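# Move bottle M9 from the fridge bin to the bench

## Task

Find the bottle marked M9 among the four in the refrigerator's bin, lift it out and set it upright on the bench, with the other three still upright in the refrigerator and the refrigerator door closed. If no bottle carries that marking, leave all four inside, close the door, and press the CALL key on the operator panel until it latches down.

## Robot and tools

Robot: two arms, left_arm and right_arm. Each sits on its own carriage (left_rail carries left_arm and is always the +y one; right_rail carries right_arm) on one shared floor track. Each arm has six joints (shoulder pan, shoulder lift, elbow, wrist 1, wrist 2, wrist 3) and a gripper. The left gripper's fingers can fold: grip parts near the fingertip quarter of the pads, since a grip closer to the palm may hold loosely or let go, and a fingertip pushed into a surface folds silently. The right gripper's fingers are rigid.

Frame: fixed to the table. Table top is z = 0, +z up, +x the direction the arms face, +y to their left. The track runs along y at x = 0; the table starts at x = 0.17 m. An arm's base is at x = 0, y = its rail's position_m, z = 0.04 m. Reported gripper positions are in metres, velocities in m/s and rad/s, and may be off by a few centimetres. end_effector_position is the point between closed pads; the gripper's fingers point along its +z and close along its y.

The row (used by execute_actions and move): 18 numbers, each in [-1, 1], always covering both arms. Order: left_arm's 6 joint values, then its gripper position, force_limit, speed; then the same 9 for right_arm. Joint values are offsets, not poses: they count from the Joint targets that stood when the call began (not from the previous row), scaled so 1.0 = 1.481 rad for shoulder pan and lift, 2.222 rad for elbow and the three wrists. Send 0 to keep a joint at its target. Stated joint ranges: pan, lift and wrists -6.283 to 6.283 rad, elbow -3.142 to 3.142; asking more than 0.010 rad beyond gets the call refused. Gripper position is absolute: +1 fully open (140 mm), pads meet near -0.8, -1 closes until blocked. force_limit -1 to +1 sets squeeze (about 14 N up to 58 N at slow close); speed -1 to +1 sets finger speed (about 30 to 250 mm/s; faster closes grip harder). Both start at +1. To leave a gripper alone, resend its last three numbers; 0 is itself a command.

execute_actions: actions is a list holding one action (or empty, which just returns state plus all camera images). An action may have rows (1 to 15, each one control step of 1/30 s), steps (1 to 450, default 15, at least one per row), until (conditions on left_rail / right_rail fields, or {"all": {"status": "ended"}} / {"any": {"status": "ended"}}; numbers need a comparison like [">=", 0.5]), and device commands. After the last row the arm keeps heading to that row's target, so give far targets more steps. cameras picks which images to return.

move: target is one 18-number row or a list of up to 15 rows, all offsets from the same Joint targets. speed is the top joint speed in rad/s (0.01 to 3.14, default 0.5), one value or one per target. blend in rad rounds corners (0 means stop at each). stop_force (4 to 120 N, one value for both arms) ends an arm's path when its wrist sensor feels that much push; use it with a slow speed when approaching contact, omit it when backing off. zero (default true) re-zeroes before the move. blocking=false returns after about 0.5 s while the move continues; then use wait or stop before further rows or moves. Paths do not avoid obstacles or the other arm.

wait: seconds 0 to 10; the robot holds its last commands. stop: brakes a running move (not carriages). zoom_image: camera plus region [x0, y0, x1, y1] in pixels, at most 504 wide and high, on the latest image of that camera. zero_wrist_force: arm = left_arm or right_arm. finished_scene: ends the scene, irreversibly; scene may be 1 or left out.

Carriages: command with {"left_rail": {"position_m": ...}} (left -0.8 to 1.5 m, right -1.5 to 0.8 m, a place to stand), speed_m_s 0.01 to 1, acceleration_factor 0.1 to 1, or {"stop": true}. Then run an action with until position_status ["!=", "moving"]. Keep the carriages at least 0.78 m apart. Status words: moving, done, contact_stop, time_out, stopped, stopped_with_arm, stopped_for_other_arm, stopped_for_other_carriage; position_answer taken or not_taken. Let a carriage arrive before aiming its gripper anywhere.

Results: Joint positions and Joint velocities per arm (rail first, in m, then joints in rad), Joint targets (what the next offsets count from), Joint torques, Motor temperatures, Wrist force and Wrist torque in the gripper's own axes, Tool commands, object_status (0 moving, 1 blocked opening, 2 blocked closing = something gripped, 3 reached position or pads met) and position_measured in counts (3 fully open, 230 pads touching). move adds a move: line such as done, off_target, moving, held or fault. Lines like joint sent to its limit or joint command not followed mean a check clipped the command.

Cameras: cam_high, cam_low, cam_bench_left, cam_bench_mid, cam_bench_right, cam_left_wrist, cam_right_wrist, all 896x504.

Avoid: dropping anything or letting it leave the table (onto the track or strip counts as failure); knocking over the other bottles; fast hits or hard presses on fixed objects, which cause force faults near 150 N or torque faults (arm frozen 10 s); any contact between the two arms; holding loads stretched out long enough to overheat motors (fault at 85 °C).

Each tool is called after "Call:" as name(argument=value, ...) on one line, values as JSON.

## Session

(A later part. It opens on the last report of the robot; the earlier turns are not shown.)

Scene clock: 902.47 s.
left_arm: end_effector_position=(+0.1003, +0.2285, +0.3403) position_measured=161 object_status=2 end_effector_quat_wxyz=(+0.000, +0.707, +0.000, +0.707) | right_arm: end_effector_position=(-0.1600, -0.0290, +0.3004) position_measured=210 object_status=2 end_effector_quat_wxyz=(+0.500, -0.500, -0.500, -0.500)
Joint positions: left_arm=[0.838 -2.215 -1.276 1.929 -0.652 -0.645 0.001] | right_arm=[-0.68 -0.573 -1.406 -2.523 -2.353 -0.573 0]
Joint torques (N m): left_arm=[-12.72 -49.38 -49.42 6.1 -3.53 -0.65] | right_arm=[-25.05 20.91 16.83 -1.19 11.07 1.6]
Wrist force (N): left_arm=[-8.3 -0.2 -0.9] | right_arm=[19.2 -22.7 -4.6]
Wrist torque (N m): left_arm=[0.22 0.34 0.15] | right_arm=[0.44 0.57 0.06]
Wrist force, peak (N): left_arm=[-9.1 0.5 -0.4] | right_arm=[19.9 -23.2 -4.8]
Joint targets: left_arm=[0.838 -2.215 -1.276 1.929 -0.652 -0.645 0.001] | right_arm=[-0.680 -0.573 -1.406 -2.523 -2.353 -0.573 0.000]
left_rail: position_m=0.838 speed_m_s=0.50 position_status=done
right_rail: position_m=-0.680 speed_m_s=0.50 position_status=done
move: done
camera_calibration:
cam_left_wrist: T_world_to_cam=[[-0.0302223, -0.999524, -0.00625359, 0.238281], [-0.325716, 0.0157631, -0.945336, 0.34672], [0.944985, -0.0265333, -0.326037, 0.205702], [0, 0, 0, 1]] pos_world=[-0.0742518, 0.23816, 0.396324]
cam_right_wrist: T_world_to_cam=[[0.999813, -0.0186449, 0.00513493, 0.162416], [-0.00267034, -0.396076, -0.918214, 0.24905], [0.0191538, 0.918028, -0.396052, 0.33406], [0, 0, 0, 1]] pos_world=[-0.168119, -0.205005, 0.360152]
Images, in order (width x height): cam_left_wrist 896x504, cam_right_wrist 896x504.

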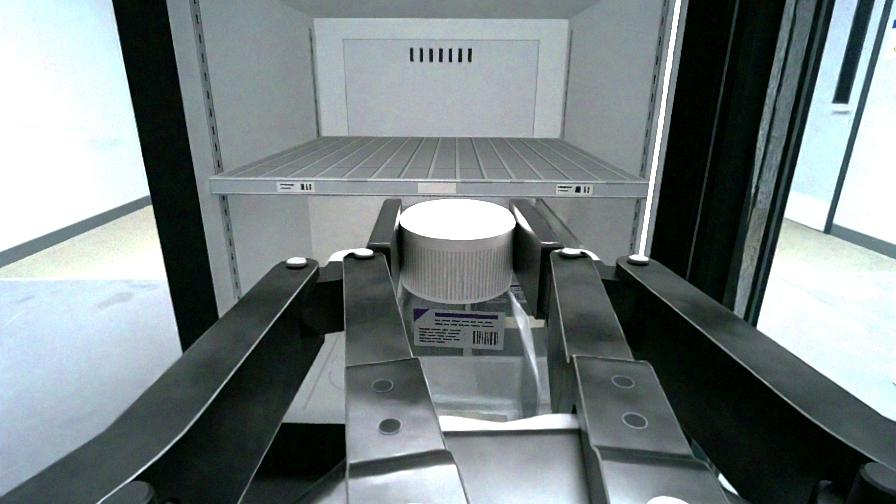

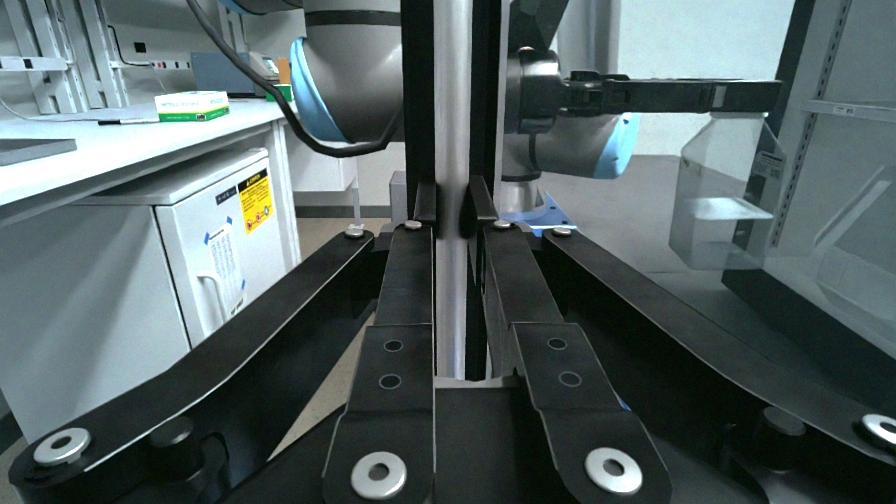

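Call:
execute_actions(actions=[{"left_rail":{"position_m":1.4,"speed_m_s":0.3,"acceleration_factor":0.2},"steps":200,"until":{"left_rail":{"position_status":["!=","moving"]}}}])

Call:
move(target=[0.2613,0.0140,0.0605,-0.0703,0.1745,0,-1,0.3,-1,0,0,0,0,0,0,-1,0.5,-1], speed=0.2, cameras=["cam_left_wrist","cam_bench_left"])

Call:
zoom_image(camera="cam_bench_left", region=[60, 60, 360, 360])

Scene clock: 924.50 s.
left_arm: end_effector_position=(+0.1003, +0.7902, +0.3403) position_measured=161 object_status=2 end_effector_quat_wxyz=(+0.000, +0.707, +0.000, +0.707) | right_arm: end_effector_position=(-0.1600, -0.0290, +0.3004) position_measured=210 object_status=2 end_effector_quat_wxyz=(+0.500, -0.500, -0.500, -0.500)
Joint positions: left_arm=[1.4 -2.215 -1.276 1.929 -0.652 -0.645 0.001] | right_arm=[-0.68 -0.573 -1.406 -2.523 -2.353 -0.573 0]
Joint torques (N m): left_arm=[-9.75 -64.1 -32.03 5.05 -1.9 -0.59] | right_arm=[-26.19 19.96 17.07 -0.67 11.28 1.24]
Wrist force (N): left_arm=[-8.5 -0.2 -0.9] | right_arm=[19.6 -22.6 -4.3]
Wrist torque (N m): left_arm=[0.21 0.40 0.15] | right_arm=[0.46 0.44 0.06]
Wrist force, peak (N): left_arm=[-8.9 0.0 -0.9] | right_arm=[20.0 -23.1 -4.3]
Joint targets: left_arm=[1.400 -2.215 -1.276 1.929 -0.652 -0.645 0.001] | right_arm=[-0.680 -0.573 -1.406 -2.523 -2.353 -0.573 0.000]
Tool commands: left_gripper/position=-1.0 left_gripper/force_limit=+0.3 left_gripper/speed=-1.0 right_gripper/position=-1.0 right_gripper/force_limit=+0.5 right_gripper/speed=-1.0
left_rail: position_m=1.400 speed_m_s=0.30 position_status=done
right_rail: position_m=-0.680 speed_m_s=0.50 position_status=done

Scene clock: 927.00 s.
left_arm: end_effector_position=(+0.3600, +0.7896, +0.2704) position_measured=161 object_status=2 end_effector_quat_wxyz=(+0.000, +0.707, +0.000, +0.707) | right_arm: end_effector_position=(-0.1600, -0.0290, +0.3004) position_measured=210 object_status=2 end_effector_quat_wxyz=(+0.500, -0.500, -0.500, -0.500)
Joint positions: left_arm=[1.4 -1.828 -1.256 2.063 -0.808 -0.257 0.001] | right_arm=[-0.68 -0.573 -1.406 -2.523 -2.353 -0.573 0]
Joint torques (N m): left_arm=[10.68 -48.33 -21.05 -2.46 3.8 -1.03] | right_arm=[-27.37 19.56 18.59 -0.33 10.88 1.58]
Wrist force (N): left_arm=[-8.9 0.3 -0.9] | right_arm=[19.3 -22.7 -4.3]
Wrist torque (N m): left_arm=[0.37 0.46 0.21] | right_arm=[0.45 0.48 0.05]
Wrist force, peak (N): left_arm=[-9.4 -0.1 0.8] | right_arm=[19.8 -23.2 -4.4]
Joint targets: left_arm=[1.400 -1.828 -1.256 2.063 -0.809 -0.257 0.001] | right_arm=[-0.680 -0.573 -1.406 -2.523 -2.353 -0.573 0.000]
left_rail: position_m=1.400 speed_m_s=0.30 position_status=done
right_rail: position_m=-0.680 speed_m_s=0.50 position_status=done
move: done
camera_calibration:
cam_left_wrist: T_world_to_cam=[[-0.0309372, -0.999508, -0.00525643, 0.806617], [-0.325848, 0.0150572, -0.945302, 0.356959], [0.944916, -0.0275322, -0.326154, -0.0467534], [0, 0, 0, 1]] pos_world=[0.185447, 0.799558, 0.326425]
Images, in order (width x height): cam_bench_left 896x504, cam_left_wrist 896x504.

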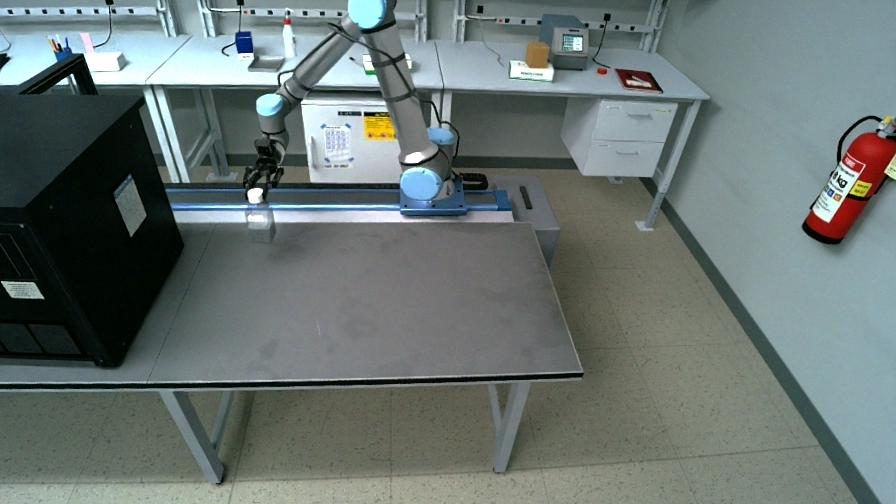

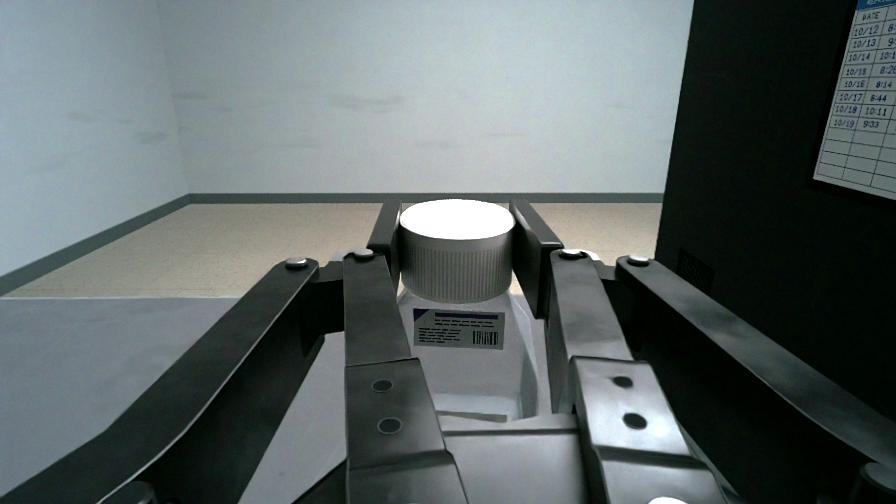

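Scaled by 1.680 from the camera's 896x504 image, which has a finer 1280x720 frame.

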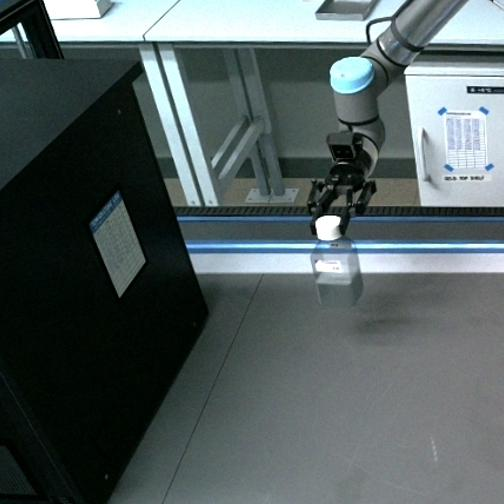

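Call:
move(target=[[0,0.0677,0.0138,-0.0590,0,0,-1,0.3,-1,0,0,0,0,0,0,-1,0.5,-1],[0,0.1431,0.0205,-0.1158,0,0,-1,0.3,-1,0,0,0,0,0,0,-1,0.5,-1]], speed=[0.1,0.03], blend=[0.02,0], stop_force=8, cameras=["cam_left_wrist","cam_bench_left"])

Call:
zoom_image(camera="cam_bench_left", region=[180, 130, 340, 290])

Scene clock: 939.33 s.
left_arm: end_effector_position=(+0.3600, +0.7886, +0.1700) position_measured=161 object_status=2 end_effector_quat_wxyz=(+0.000, +0.707, +0.000, +0.707) | right_arm: end_effector_position=(-0.1600, -0.0290, +0.3004) position_measured=210 object_status=2 end_effector_quat_wxyz=(+0.500, -0.500, -0.500, -0.500)
Joint positions: left_arm=[1.4 -1.828 -1.107 2.1 -0.994 -0.257 0.001] | right_arm=[-0.68 -0.573 -1.406 -2.523 -2.353 -0.573 0]
Joint torques (N m): left_arm=[-6.7 -71.7 -39.49 4.26 3.38 -0.37] | right_arm=[-27.41 22.15 18.6 -1.11 11.06 1.56]
Wrist force (N): left_arm=[-9.1 -0.4 -1.0] | right_arm=[19.4 -22.9 -4.5]
Wrist torque (N m): left_arm=[0.12 0.61 0.21] | right_arm=[0.42 0.47 0.06]
Wrist force, peak (N): left_arm=[17.9 -3.5 3.5] | right_arm=[19.9 -23.2 -4.1]
Joint targets: left_arm=[1.400 -1.828 -1.107 2.100 -0.994 -0.257 0.001] | right_arm=[-0.680 -0.573 -1.406 -2.523 -2.353 -0.573 0.000]
left_rail: position_m=1.400 speed_m_s=0.30 position_status=done
right_rail: position_m=-0.680 speed_m_s=0.50 position_status=done
move: contact (left_arm); path passed 1 of 2 targets; left_arm: the wrist 1 is farthest, 0.072 rad from its target
camera_calibration:
cam_left_wrist: T_world_to_cam=[[-0.0308428, -0.99951, -0.00528934, 0.804979], [-0.32585, 0.0150575, -0.945302, 0.262129], [0.944918, -0.0274323, -0.326155, -0.0794825], [0, 0, 0, 1]] pos_world=[0.185347, 0.798458, 0.226125]
Images, in order (width x height): cam_bench_left 896x504, cam_left_wrist 896x504.

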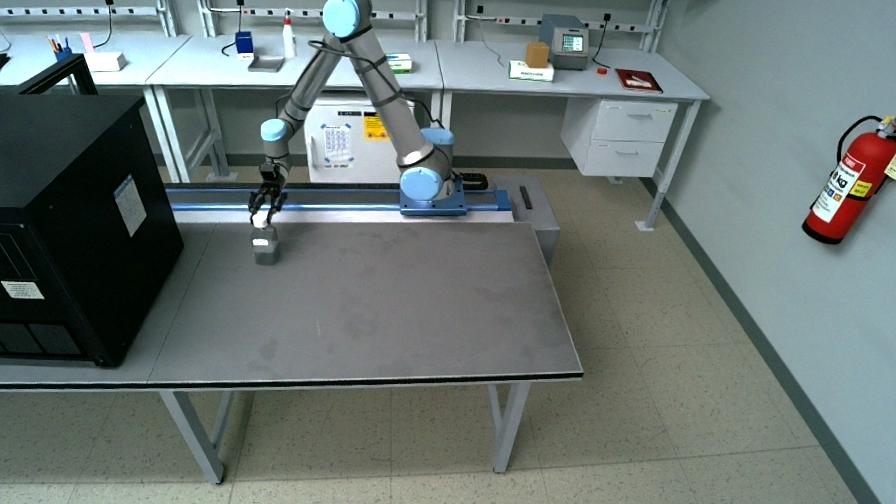

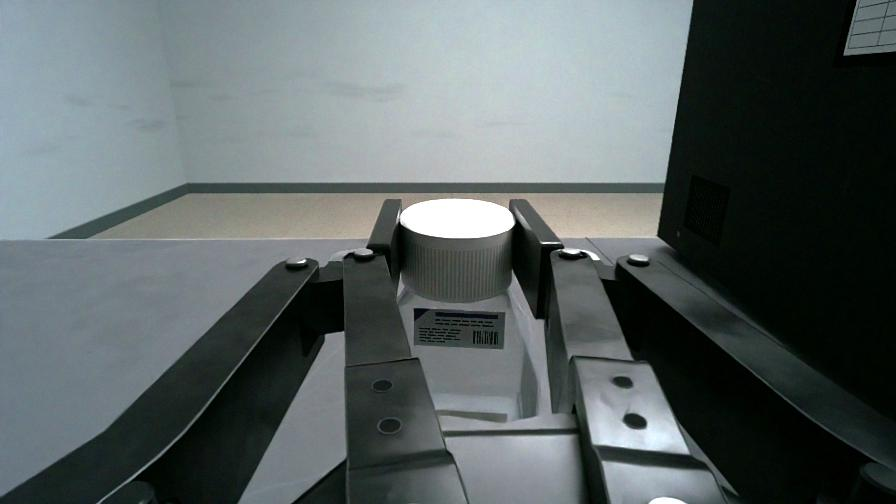

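Scaled by 3.150 from the camera's 896x504 image, which has a finer 1280x720 frame.

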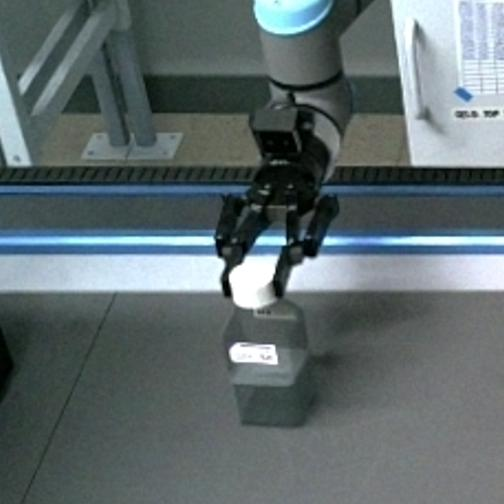

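Call:
move(target=[0,0.0258,0.0025,-0.0193,0,0,-1,0.3,-1,0,0,0,0,0,0,-1,0.5,-1], speed=0.02, stop_force=8, cameras=["cam_left_wrist"])

Scene clock: 946.83 s.
left_arm: end_effector_position=(+0.3600, +0.7886, +0.1697) position_measured=161 object_status=2 end_effector_quat_wxyz=(+0.000, +0.707, +0.000, +0.707) | right_arm: end_effector_position=(-0.1600, -0.0290, +0.3004) position_measured=210 object_status=2 end_effector_quat_wxyz=(+0.500, -0.500, -0.500, -0.500)
Joint positions: left_arm=[1.4 -1.828 -1.107 2.1 -0.995 -0.257 0.001] | right_arm=[-0.68 -0.573 -1.406 -2.523 -2.353 -0.573 0]
Joint torques (N m): left_arm=[-7.92 -67.97 -26.61 2.83 2.85 -0.44] | right_arm=[-27.7 23.93 19.38 -0.85 10.82 1.63]
Wrist force (N): left_arm=[2.3 -1.9 0.7] | right_arm=[19.5 -22.6 -4.4]
Wrist torque (N m): left_arm=[0.18 0.71 0.24] | right_arm=[0.46 0.50 0.06]
Wrist force, peak (N): left_arm=[15.1 -3.4 2.7] | right_arm=[20.0 -23.1 -4.6]
Joint targets: left_arm=[1.400 -1.828 -1.107 2.100 -0.995 -0.257 0.001] | right_arm=[-0.680 -0.573 -1.406 -2.523 -2.353 -0.573 0.000]
left_rail: position_m=1.400 speed_m_s=0.30 position_status=done
right_rail: position_m=-0.680 speed_m_s=0.50 position_status=done
move: contact (left_arm); left_arm: the wrist 1 is farthest, 0.042 rad from its target
camera_calibration:
cam_left_wrist: T_world_to_cam=[[-0.0308757, -0.999509, -0.0053837, 0.805004], [-0.325846, 0.0151574, -0.945301, 0.26167], [0.944919, -0.0274326, -0.326154, -0.079613], [0, 0, 0, 1]] pos_world=[0.185347, 0.798458, 0.225725]
Images, in order (width x height): cam_left_wrist 896x504.

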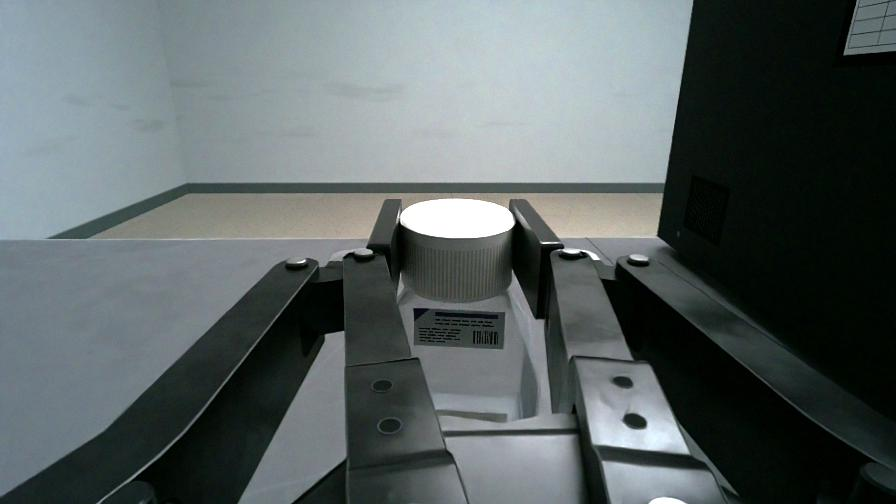

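Call:
execute_actions(actions=[{"rows":[[0,0,0,0,0,0,-0.15,0.3,-1,0,0,0,0,0,0,-1,0.5,-1]],"steps":75}], cameras=["cam_left_wrist"])

Scene clock: 954.00 s.
left_arm: end_effector_position=(+0.3600, +0.7886, +0.1697) position_measured=148 object_status=3 end_effector_quat_wxyz=(+0.000, +0.707, +0.000, +0.707) | right_arm: end_effector_position=(-0.1600, -0.0290, +0.3004) position_measured=210 object_status=2 end_effector_quat_wxyz=(+0.500, -0.500, -0.500, -0.500)
Joint positions: left_arm=[1.4 -1.828 -1.107 2.1 -0.995 -0.257 0.001] | right_arm=[-0.68 -0.573 -1.406 -2.523 -2.353 -0.573 0]
Joint torques (N m): left_arm=[-5.79 -65.98 -26.68 1.11 -3.89 -0.56] | right_arm=[-29.23 19.45 20.3 -0.59 11.08 1.78]
Wrist force (N): left_arm=[-5.1 0.6 -1.0] | right_arm=[19.6 -22.8 -4.2]
Wrist torque (N m): left_arm=[0.37 0.66 0.21] | right_arm=[0.40 0.49 0.06]
Wrist force, peak (N): left_arm=[-5.5 1.0 -1.4] | right_arm=[19.8 -23.0 -4.6]
Joint targets: left_arm=[1.400 -1.828 -1.107 2.100 -0.995 -0.257 0.001] | right_arm=[-0.680 -0.573 -1.406 -2.523 -2.353 -0.573 0.000]
left_rail: position_m=1.400 speed_m_s=0.30 position_status=done
right_rail: position_m=-0.680 speed_m_s=0.50 position_status=done
camera_calibration:
cam_left_wrist: T_world_to_cam=[[-0.0308757, -0.999509, -0.0053837, 0.805004], [-0.325846, 0.0151574, -0.945301, 0.26167], [0.944919, -0.0274326, -0.326154, -0.079613], [0, 0, 0, 1]] pos_world=[0.185347, 0.798458, 0.225725]
Images, in order (width x height): cam_left_wrist 896x504.

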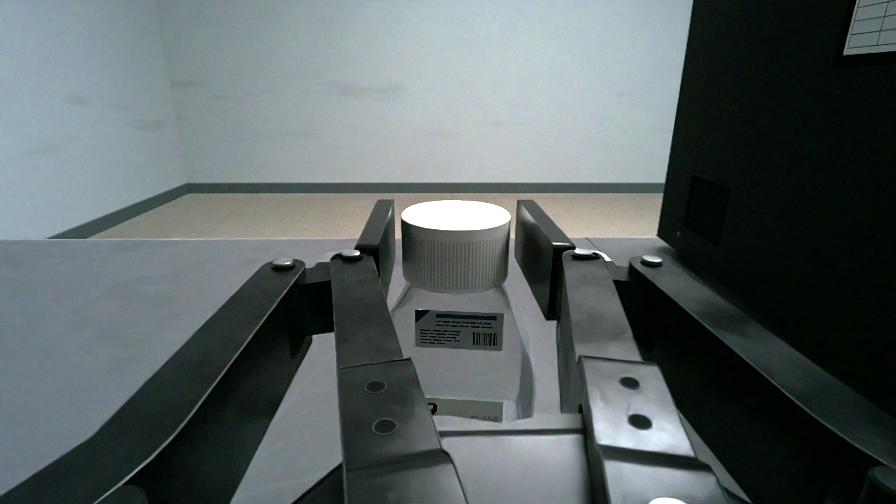

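Call:
move(target=[-0.25,0,0,0,-0.1666,0,-0.15,0.3,-1,0,0,0,0,0,0,-1,0.5,-1], speed=0.2, cameras=["cam_left_wrist"])

Call:
execute_actions(actions=[{"left_rail":{"position_m":1.5},"steps":60,"until":{"left_rail":{"position_status":["!=","moving"]}}}])

Call:
move(target=[[0,0,0,0,0,0,-0.15,0.3,-1,-0.0453,-0.1025,0.0591,0.0092,0.0287,0,-1,0.5,-1],[0,0,0,0,0,0,-0.15,0.3,-1,-0.0890,-0.1889,0.1212,0.0047,0.0585,0,-1,0.5,-1],[0,0,0,0,0,0,-0.15,0.3,-1,-0.1743,-0.3354,0.2509,-0.0274,0.1194,0,-1,0.5,-1],[0,0,0,0,0,0,-0.15,0.3,-1,-0.2584,-0.4658,0.3872,-0.0768,0.1812,0,-1,0.5,-1]], speed=0.2, blend=[0.05,0.05,0.05,0], stop_force=80, cameras=["cam_right_wrist"])

Scene clock: 990.37 s.
left_arm: end_effector_position=(+0.1376, +0.8229, +0.1696) position_measured=148 object_status=3 end_effector_quat_wxyz=(+0.000, +0.707, +0.000, +0.707) | right_arm: end_effector_position=(-0.1600, -0.0290, +0.3004) position_measured=210 object_status=2 end_effector_quat_wxyz=(+0.500, -0.500, -0.500, -0.500)
Joint positions: left_arm=[1.4 -2.198 -1.107 2.1 -0.995 -0.627 0.001] | right_arm=[-0.68 -0.573 -1.406 -2.523 -2.353 -0.573 0]
Joint torques (N m): left_arm=[-16.72 -62.69 -25.62 0.64 -3.14 -0.71] | right_arm=[-31.17 20.69 19.55 -1.05 10.91 1.31]
Wrist force (N): left_arm=[-4.7 1.0 -0.9] | right_arm=[19.2 -22.8 -4.3]
Wrist torque (N m): left_arm=[0.42 0.56 0.20] | right_arm=[0.41 0.55 0.05]
Wrist force, peak (N): left_arm=[-5.6 1.1 -1.2] | right_arm=[20.1 -23.1 -4.6]
Joint targets: left_arm=[1.400 -2.198 -1.107 2.100 -0.995 -0.627 0.001] | right_arm=[-0.680 -0.573 -1.406 -2.523 -2.353 -0.573 0.000]
left_rail: position_m=1.400 speed_m_s=0.30 position_status=done
right_rail: position_m=-0.680 speed_m_s=0.50 position_status=done
move: done
camera_calibration:
cam_left_wrist: T_world_to_cam=[[-0.0310373, -0.999503, -0.00552975, 0.832446], [-0.326136, 0.0153567, -0.945198, 0.18842], [0.944813, -0.027533, -0.32645, 0.131499], [0, 0, 0, 1]] pos_world=[-0.0369541, 0.832759, 0.225625]
Images, in order (width x height): cam_left_wrist 896x504.

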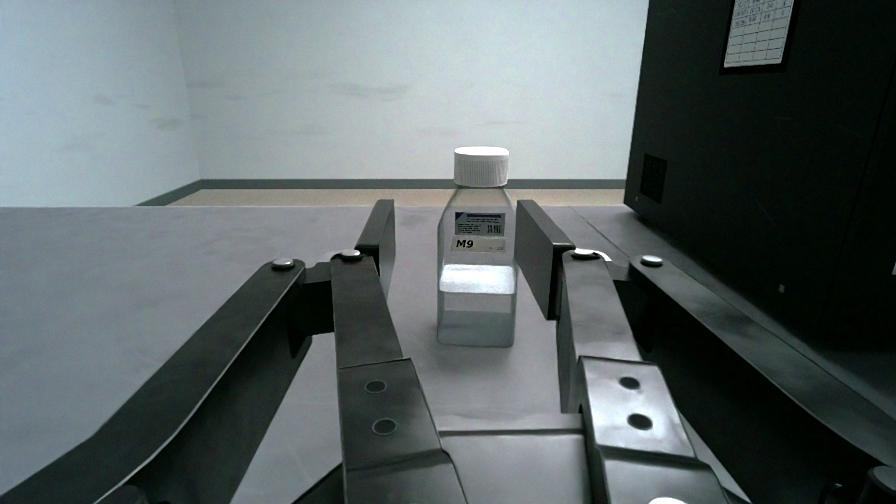

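Scene clock: 992.07 s.
left_arm: end_effector_position=(+0.1374, +0.9229, +0.1696) position_measured=148 object_status=3 end_effector_quat_wxyz=(+0.000, +0.707, +0.000, +0.707) | right_arm: end_effector_position=(-0.1600, -0.0290, +0.3004) position_measured=210 object_status=2 end_effector_quat_wxyz=(+0.500, -0.500, -0.500, -0.500)
Joint positions: left_arm=[1.5 -2.198 -1.107 2.1 -0.995 -0.627 0.001] | right_arm=[-0.68 -0.573 -1.406 -2.523 -2.353 -0.573 0]
Joint torques (N m): left_arm=[-12.84 -62.53 -25.71 0.34 -2.89 -0.37] | right_arm=[-30.75 21.01 19.89 -0.94 11.06 1.43]
Wrist force (N): left_arm=[-4.6 1.2 -1.0] | right_arm=[19.5 -22.6 -4.5]
Wrist torque (N m): left_arm=[0.46 0.54 0.20] | right_arm=[0.46 0.46 0.06]
Wrist force, peak (N): left_arm=[-5.0 1.5 -0.8] | right_arm=[19.8 -23.2 -4.6]
Joint targets: left_arm=[1.500 -2.198 -1.107 2.100 -0.995 -0.627 0.001] | right_arm=[-0.680 -0.573 -1.406 -2.523 -2.353 -0.573 0.000]
Tool commands: left_gripper/position=-0.15 left_gripper/force_limit=+0.3 left_gripper/speed=-1.0 right_gripper/position=-1.0 right_gripper/force_limit=+0.5 right_gripper/speed=-1.0
left_rail: position_m=1.500 speed_m_s=0.30 position_status=done
right_rail: position_m=-0.680 speed_m_s=0.50 position_status=done

Scene clock: 997.73 s.
left_arm: end_effector_position=(+0.1374, +0.9229, +0.1696) position_measured=148 object_status=3 end_effector_quat_wxyz=(+0.000, +0.707, +0.000, +0.707) | right_arm: end_effector_position=(-0.0631, +0.2929, +0.3004) position_measured=210 object_status=2 end_effector_quat_wxyz=(-0.271, +0.653, +0.271, +0.653)
Joint positions: left_arm=[1.5 -2.198 -1.107 2.1 -0.995 -0.627 0.001] | right_arm=[-0.68 -0.956 -2.096 -1.663 -2.524 -0.171 0]
Joint torques (N m): left_arm=[-7.03 -61.25 -25.31 0.59 0.47 -0.51] | right_arm=[-17.76 35.93 22.49 -6.6 3.15 1.28]
Wrist force (N): left_arm=[-4.7 0.7 -0.7] | right_arm=[47.5 2.8 -2.1]
Wrist torque (N m): left_arm=[0.36 0.56 0.20] | right_arm=[0.53 0.97 0.08]
Wrist force, peak (N): left_arm=[-5.1 1.1 -1.0] | right_arm=[-54.1 -1.6 -2.9]
Joint targets: left_arm=[1.500 -2.198 -1.107 2.100 -0.995 -0.627 0.001] | right_arm=[-0.680 -0.956 -2.096 -1.663 -2.524 -0.171 0.000]
left_rail: position_m=1.500 speed_m_s=0.30 position_status=done
right_rail: position_m=-0.680 speed_m_s=0.50 position_status=done
move: done
camera_calibration:
cam_right_wrist: T_world_to_cam=[[0.693836, -0.720113, 0.00533745, 0.257678], [-0.282097, -0.278608, -0.918041, 0.324625], [0.66258, 0.635464, -0.396451, 0.160195], [0, 0, 0, 1]] pos_world=[-0.193352, 0.174202, 0.360153]
Images, in order (width x height): cam_right_wrist 896x504.

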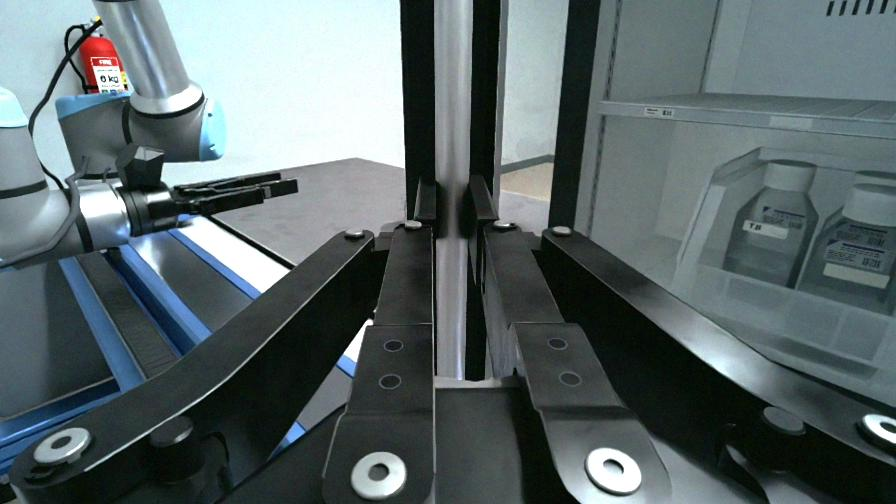

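Call:
move(target=[[0,0,0,0,0,0,-0.15,0.3,-1,-0.0831,-0.1253,0.1445,-0.0610,0.0625,0,-1,0.5,-1],[0,0,0,0,0,0,-0.15,0.3,-1,-0.1244,-0.1893,0.2216,-0.0955,0.0938,0,-1,0.5,-1],[0,0,0,0,0,0,-0.15,0.3,-1,-0.1656,-0.2555,0.3041,-0.1338,0.1252,0,-1,0.5,-1],[0,0,0,0,0,0,-0.15,0.3,-1,-0.2066,-0.3273,0.3955,-0.1774,0.1568,0,-1,0.5,-1]], speed=0.2, blend=[0.05,0.05,0.05,0], stop_force=80)

Call:
move(target=[0,0,0,0,0,0,-0.15,0.3,-1,-0.0408,-0.0840,0.1093,-0.0533,0.0317,0,-1,0.5,-1], speed=0.1, stop_force=60, cameras=["cam_right_wrist"])

Scene clock: 1015.87 s.
left_arm: end_effector_position=(+0.1374, +0.9229, +0.1696) position_measured=148 object_status=3 end_effector_quat_wxyz=(+0.000, +0.707, +0.000, +0.707) | right_arm: end_effector_position=(+0.1763, +0.4428, +0.3003) position_measured=210 object_status=2 end_effector_quat_wxyz=(-0.046, +0.706, +0.046, +0.706)
Joint positions: left_arm=[1.5 -2.198 -1.107 2.1 -0.995 -0.627 0.001] | right_arm=[-0.68 -1.262 -2.581 -0.784 -2.918 0.178 0]
Joint torques (N m): left_arm=[0.62 -57 -25.87 1.02 2.85 -0.37] | right_arm=[-46.19 62.8 8.5 -10.52 32.04 1]
Wrist force (N): left_arm=[-5.1 0.9 -0.9] | right_arm=[53.3 -73.5 -7.4]
Wrist torque (N m): left_arm=[0.42 0.66 0.21] | right_arm=[1.17 1.23 0.44]
Wrist force, peak (N): left_arm=[-5.2 1.1 -1.0] | right_arm=[53.8 -73.5 -7.3]
Joint targets: left_arm=[1.500 -2.198 -1.107 2.100 -0.995 -0.627 0.001] | right_arm=[-0.680 -1.262 -2.581 -0.784 -2.918 0.178 0.000]
left_rail: position_m=1.500 speed_m_s=0.30 position_status=done
right_rail: position_m=-0.680 speed_m_s=0.50 position_status=done
move: done

Scene clock: 1019.33 s.
left_arm: end_effector_position=(+0.1374, +0.9229, +0.1696) position_measured=148 object_status=3 end_effector_quat_wxyz=(+0.000, +0.707, +0.000, +0.707) | right_arm: end_effector_position=(+0.2329, +0.4522, +0.3002) position_measured=210 object_status=2 end_effector_quat_wxyz=(+0.000, +0.707, +0.000, +0.707)
Joint positions: left_arm=[1.5 -2.198 -1.107 2.1 -0.995 -0.627 0.001] | right_arm=[-0.68 -1.322 -2.705 -0.541 -3.036 0.248 0]
Joint torques (N m): left_arm=[1.02 -55.63 -25 1.13 2.58 -0.29] | right_arm=[-44.96 67.61 4.38 -11.73 42.68 1.26]
Wrist force (N): left_arm=[-4.8 0.6 -0.9] | right_arm=[59.5 -104.2 -7.3]
Wrist torque (N m): left_arm=[0.33 0.59 0.20] | right_arm=[1.42 1.30 0.60]
Wrist force, peak (N): left_arm=[-5.0 1.3 -0.8] | right_arm=[59.8 -104.5 -7.0]
Joint targets: left_arm=[1.500 -2.198 -1.107 2.100 -0.995 -0.627 0.001] | right_arm=[-0.680 -1.322 -2.705 -0.541 -3.036 0.248 0.000]
left_rail: position_m=1.500 speed_m_s=0.30 position_status=done
right_rail: position_m=-0.680 speed_m_s=0.50 position_status=done
move: contact (right_arm)
camera_calibration:
cam_right_wrist: T_world_to_cam=[[-0.0184873, -0.999814, 0.00551575, 0.459199], [-0.396699, 0.00227113, -0.917946, 0.351943], [0.917763, -0.0191584, -0.396667, 0.099383], [0, 0, 0, 1]] pos_world=[0.0568946, 0.460218, 0.359954]
Images, in order (width x height): cam_right_wrist 896x504.

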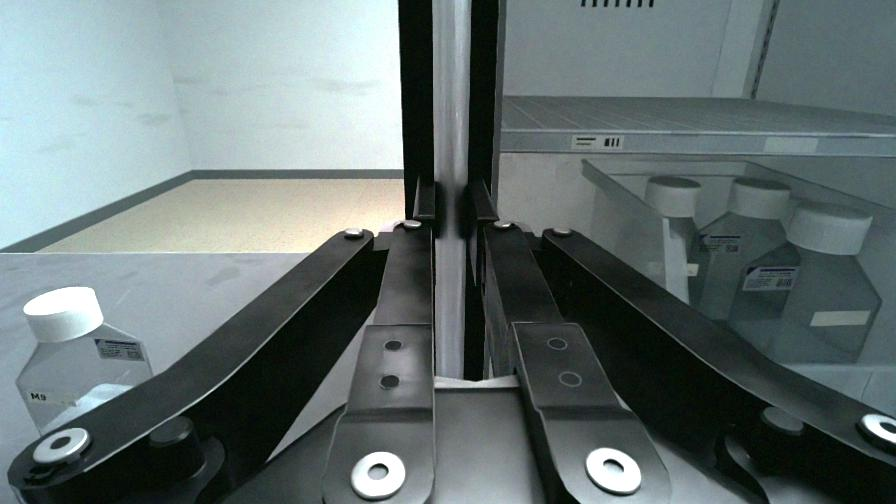

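Call:
execute_actions(actions=[{"right_rail":{"position_m":-0.6765,"speed_m_s":0.05},"steps":60,"until":{"right_rail":{"position_status":["!=","moving"]}}}])

Call:
execute_actions(actions=[{"rows":[[0,0,0,0,0,0,-0.15,0.3,-1,0,0,0,0,0,0,-0.03,0.5,-1]],"steps":75}])

Call:
move(target=[0,0,0,0,0,0,-0.15,0.3,-1,0.0643,-0.0408,0.0541,-0.0269,0.0429,0,-0.03,0.5,-1], speed=0.2, cameras=["cam_right_wrist"])

Scene clock: 1027.23 s.
left_arm: end_effector_position=(+0.1374, +0.9229, +0.1696) position_measured=148 object_status=3 end_effector_quat_wxyz=(+0.000, +0.707, +0.000, +0.707) | right_arm: end_effector_position=(+0.2329, +0.4554, +0.3001) position_measured=210 object_status=2 end_effector_quat_wxyz=(+0.000, +0.707, +0.000, +0.707)
Joint positions: left_arm=[1.5 -2.198 -1.107 2.1 -0.995 -0.627 0.001] | right_arm=[-0.677 -1.322 -2.705 -0.542 -3.037 0.249 0]
Joint torques (N m): left_arm=[-0.22 -57.54 -25.43 1.63 2.69 -0.23] | right_arm=[-17 77.91 29.92 0.96 -4.68 1.46]
Wrist force (N): left_arm=[-4.6 1.1 -1.1] | right_arm=[46.1 4.4 -5.9]
Wrist torque (N m): left_arm=[0.44 0.54 0.21] | right_arm=[0.17 1.04 0.27]
Wrist force, peak (N): left_arm=[-5.3 0.8 -1.1] | right_arm=[60.2 -106.2 -7.5]
Joint targets: left_arm=[1.500 -2.198 -1.107 2.100 -0.995 -0.627 0.001] | right_arm=[-0.676 -1.322 -2.705 -0.541 -3.036 0.248 0.000]
Tool commands: left_gripper/position=-0.15 left_gripper/force_limit=+0.3 left_gripper/speed=-1.0 right_gripper/position=-1.0 right_gripper/force_limit=+0.5 right_gripper/speed=-1.0
left_rail: position_m=1.500 speed_m_s=0.30 position_status=done
right_rail: position_m=-0.677 position_m_goal=-0.676 speed_m_s=0.05 position_status=done

Scene clock: 1029.93 s.
left_arm: end_effector_position=(+0.1374, +0.9229, +0.1696) position_measured=148 object_status=3 end_effector_quat_wxyz=(+0.000, +0.707, +0.000, +0.707) | right_arm: end_effector_position=(+0.2329, +0.4556, +0.3002) position_measured=132 object_status=3 end_effector_quat_wxyz=(+0.000, +0.707, +0.000, +0.707)
Joint positions: left_arm=[1.5 -2.198 -1.107 2.1 -0.995 -0.627 0.001] | right_arm=[-0.677 -1.322 -2.705 -0.541 -3.036 0.248 0]
Joint torques (N m): left_arm=[1.48 -55.25 -25.07 1.82 2.62 0.03] | right_arm=[-0.52 147.16 53.44 2.9 3.01 1.4]
Wrist force (N): left_arm=[-4.8 1.1 -0.8] | right_arm=[-8.7 0.0 0.1]
Wrist torque (N m): left_arm=[0.44 0.58 0.20] | right_arm=[0.09 1.82 0.18]
Wrist force, peak (N): left_arm=[-5.4 0.9 -0.6] | right_arm=[46.0 7.0 -6.0]
Joint targets: left_arm=[1.500 -2.198 -1.107 2.100 -0.995 -0.627 0.001] | right_arm=[-0.676 -1.322 -2.705 -0.541 -3.036 0.248 0.000]
left_rail: position_m=1.500 speed_m_s=0.30 position_status=done
right_rail: position_m=-0.677 position_m_goal=-0.676 speed_m_s=0.05 position_status=done

Scene clock: 1031.10 s.
left_arm: end_effector_position=(+0.1374, +0.9229, +0.1696) position_measured=148 object_status=3 end_effector_quat_wxyz=(+0.000, +0.707, +0.000, +0.707) | right_arm: end_effector_position=(+0.1203, +0.4564, +0.3002) position_measured=132 object_status=3 end_effector_quat_wxyz=(+0.000, +0.707, +0.000, +0.707)
Joint positions: left_arm=[1.5 -2.198 -1.107 2.1 -0.995 -0.627 0.001] | right_arm=[-0.677 -1.227 -2.765 -0.422 -3.096 0.343 0]
Joint torques (N m): left_arm=[-0.53 -56.59 -25.66 1.76 2.71 -0.34] | right_arm=[16.22 125.02 54.18 -4.87 3.55 1.57]
Wrist force (N): left_arm=[-4.9 0.9 -0.9] | right_arm=[-9.0 0.0 0.4]
Wrist torque (N m): left_arm=[0.40 0.61 0.20] | right_arm=[0.09 1.90 0.18]
Wrist force, peak (N): left_arm=[-5.0 1.0 -1.0] | right_arm=[-9.5 0.0 1.5]
Joint targets: left_arm=[1.500 -2.198 -1.107 2.100 -0.995 -0.627 0.001] | right_arm=[-0.676 -1.227 -2.765 -0.421 -3.096 0.344 0.000]
left_rail: position_m=1.500 speed_m_s=0.30 position_status=done
right_rail: position_m=-0.677 position_m_goal=-0.676 speed_m_s=0.05 position_status=done
move: done
camera_calibration:
cam_right_wrist: T_world_to_cam=[[-0.0184873, -0.999814, 0.00551575, 0.461416], [-0.396699, 0.00227113, -0.917946, 0.307357], [0.917763, -0.0191584, -0.396667, 0.202845], [0, 0, 0, 1]] pos_world=[-0.0557054, 0.464518, 0.360054]
Images, in order (width x height): cam_right_wrist 896x504.

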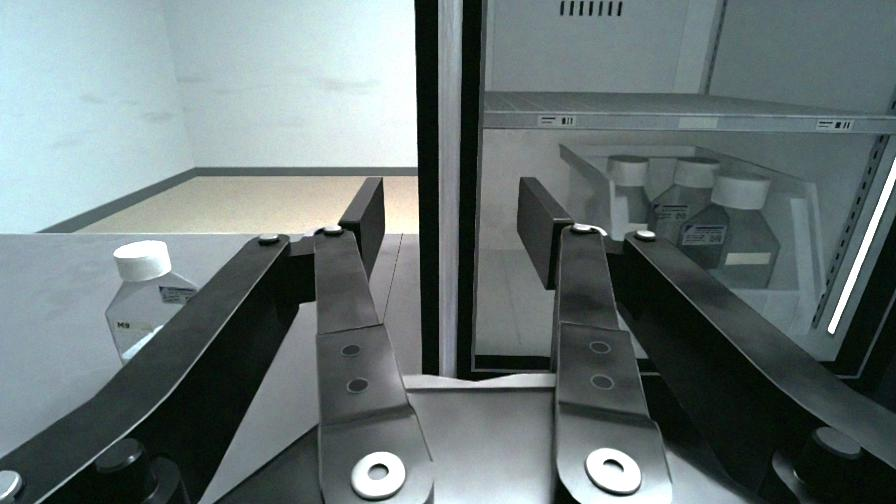

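Call:
execute_actions(actions=[{"rows":[[0,0,0,0,0,0,-0.15,0.3,-1,0,0,0,0,0,0,-0.8,0,0]],"steps":30}])

Call:
move(target=[0,0,0,0,0,0,-0.15,0.3,-1,-0.0643,0.0408,-0.0541,0.0269,-0.0429,0,-0.8,0,0], speed=0.06, stop_force=25)

Call:
move(target=[0,0,0,0,0,0,-0.15,0.3,-1,0.05,-0.0318,0.0421,-0.021,0.0334,0,-0.8,0,0], speed=0.2, cameras=["cam_right_wrist"])

Scene clock: 1041.33 s.
left_arm: end_effector_position=(+0.1374, +0.9229, +0.1696) position_measured=148 object_status=3 end_effector_quat_wxyz=(+0.000, +0.707, +0.000, +0.707) | right_arm: end_effector_position=(+0.1199, +0.4564, +0.3002) position_measured=229 object_status=3 end_effector_quat_wxyz=(+0.000, +0.707, +0.000, +0.707)
Joint positions: left_arm=[1.5 -2.198 -1.107 2.1 -0.995 -0.627 0.001] | right_arm=[-0.676 -1.227 -2.765 -0.421 -3.096 0.344 0]
Joint torques (N m): left_arm=[1.92 -55.71 -24.81 2.18 2.71 -0.57] | right_arm=[17.06 122.12 52.85 -5.06 3.51 1.44]
Wrist force (N): left_arm=[-4.8 0.9 -0.8] | right_arm=[-9.1 0.4 0.3]
Wrist torque (N m): left_arm=[0.41 0.58 0.20] | right_arm=[0.18 1.90 0.19]
Wrist force, peak (N): left_arm=[-5.3 1.1 -1.2] | right_arm=[-9.2 -0.1 0.5]
Joint targets: left_arm=[1.500 -2.198 -1.107 2.100 -0.995 -0.627 0.001] | right_arm=[-0.676 -1.227 -2.765 -0.421 -3.096 0.344 0.000]
left_rail: position_m=1.500 speed_m_s=0.30 position_status=done
right_rail: position_m=-0.676 speed_m_s=0.05 position_status=done

Scene clock: 1044.63 s.
left_arm: end_effector_position=(+0.1374, +0.9229, +0.1696) position_measured=148 object_status=3 end_effector_quat_wxyz=(+0.000, +0.707, +0.000, +0.707) | right_arm: end_effector_position=(+0.2116, +0.4569, +0.3002) position_measured=229 object_status=3 end_effector_quat_wxyz=(+0.000, +0.707, +0.000, +0.707)
Joint positions: left_arm=[1.5 -2.198 -1.107 2.1 -0.995 -0.627 0.001] | right_arm=[-0.676 -1.304 -2.716 -0.519 -3.048 0.266 0]
Joint torques (N m): left_arm=[1.67 -56.6 -25.04 2.06 2.72 -0.28] | right_arm=[11.89 123.96 54.67 -4.89 3.26 1.45]
Wrist force (N): left_arm=[-4.8 0.8 -1.0] | right_arm=[-10.4 1.3 -3.3]
Wrist torque (N m): left_arm=[0.39 0.59 0.20] | right_arm=[0.22 1.76 0.20]
Wrist force, peak (N): left_arm=[-5.2 1.1 -0.9] | right_arm=[-5.8 6.7 -78.0]
Joint targets: left_arm=[1.500 -2.198 -1.107 2.100 -0.995 -0.627 0.001] | right_arm=[-0.676 -1.304 -2.716 -0.519 -3.048 0.266 0.000]
left_rail: position_m=1.500 speed_m_s=0.30 position_status=done
right_rail: position_m=-0.676 speed_m_s=0.05 position_status=done
move: contact (right_arm); right_arm: the elbow is farthest, 0.023 rad from its target

Scene clock: 1045.67 s.
left_arm: end_effector_position=(+0.1374, +0.9229, +0.1696) position_measured=148 object_status=3 end_effector_quat_wxyz=(+0.000, +0.707, +0.000, +0.707) | right_arm: end_effector_position=(+0.1240, +0.4566, +0.3002) position_measured=229 object_status=3 end_effector_quat_wxyz=(+0.000, +0.707, +0.000, +0.707)
Joint positions: left_arm=[1.5 -2.198 -1.107 2.1 -0.995 -0.627 0.001] | right_arm=[-0.676 -1.23 -2.763 -0.425 -3.094 0.34 0]
Joint torques (N m): left_arm=[2.33 -54.8 -25.17 2.18 2.44 -0.2] | right_arm=[17.34 123.61 51.82 -5.21 3.86 1.57]
Wrist force (N): left_arm=[-4.7 0.8 -0.8] | right_arm=[-8.5 0.7 0.5]
Wrist torque (N m): left_arm=[0.39 0.56 0.20] | right_arm=[0.24 1.77 0.18]
Wrist force, peak (N): left_arm=[-5.0 0.9 -1.0] | right_arm=[-10.0 1.2 -3.1]
Joint targets: left_arm=[1.500 -2.198 -1.107 2.100 -0.995 -0.627 0.001] | right_arm=[-0.676 -1.230 -2.763 -0.425 -3.094 0.340 0.000]
left_rail: position_m=1.500 speed_m_s=0.30 position_status=done
right_rail: position_m=-0.676 speed_m_s=0.05 position_status=done
move: done
camera_calibration:
cam_right_wrist: T_world_to_cam=[[-0.018592, -0.99981, 0.00577692, 0.461584], [-0.396667, 0.00207224, -0.91796, 0.308831], [0.917774, -0.0193582, -0.39663, 0.199493], [0, 0, 0, 1]] pos_world=[-0.0520052, 0.464719, 0.359953]
Images, in order (width x height): cam_right_wrist 896x504.

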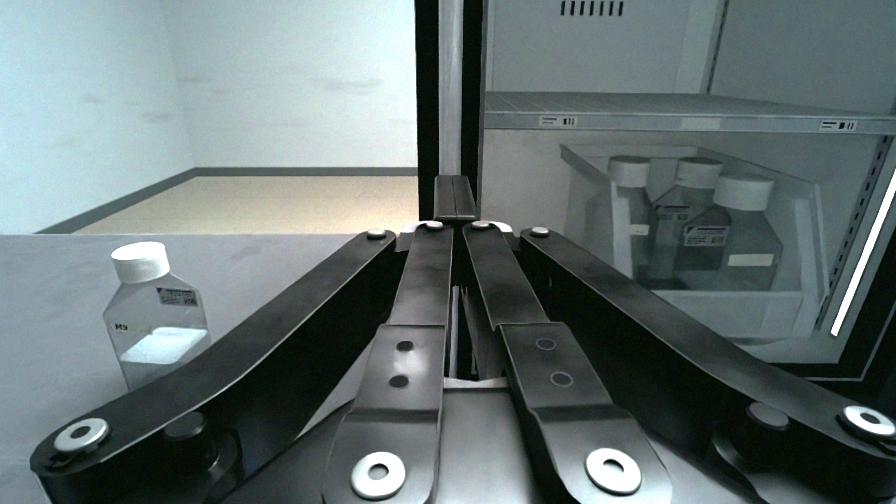

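The handle resisted a firm push at its closed position, M9 is standing on the bench, and the other three bottles are standing in the refrigerator.

Call:
finished_scene()

The scene is finished: the task was done.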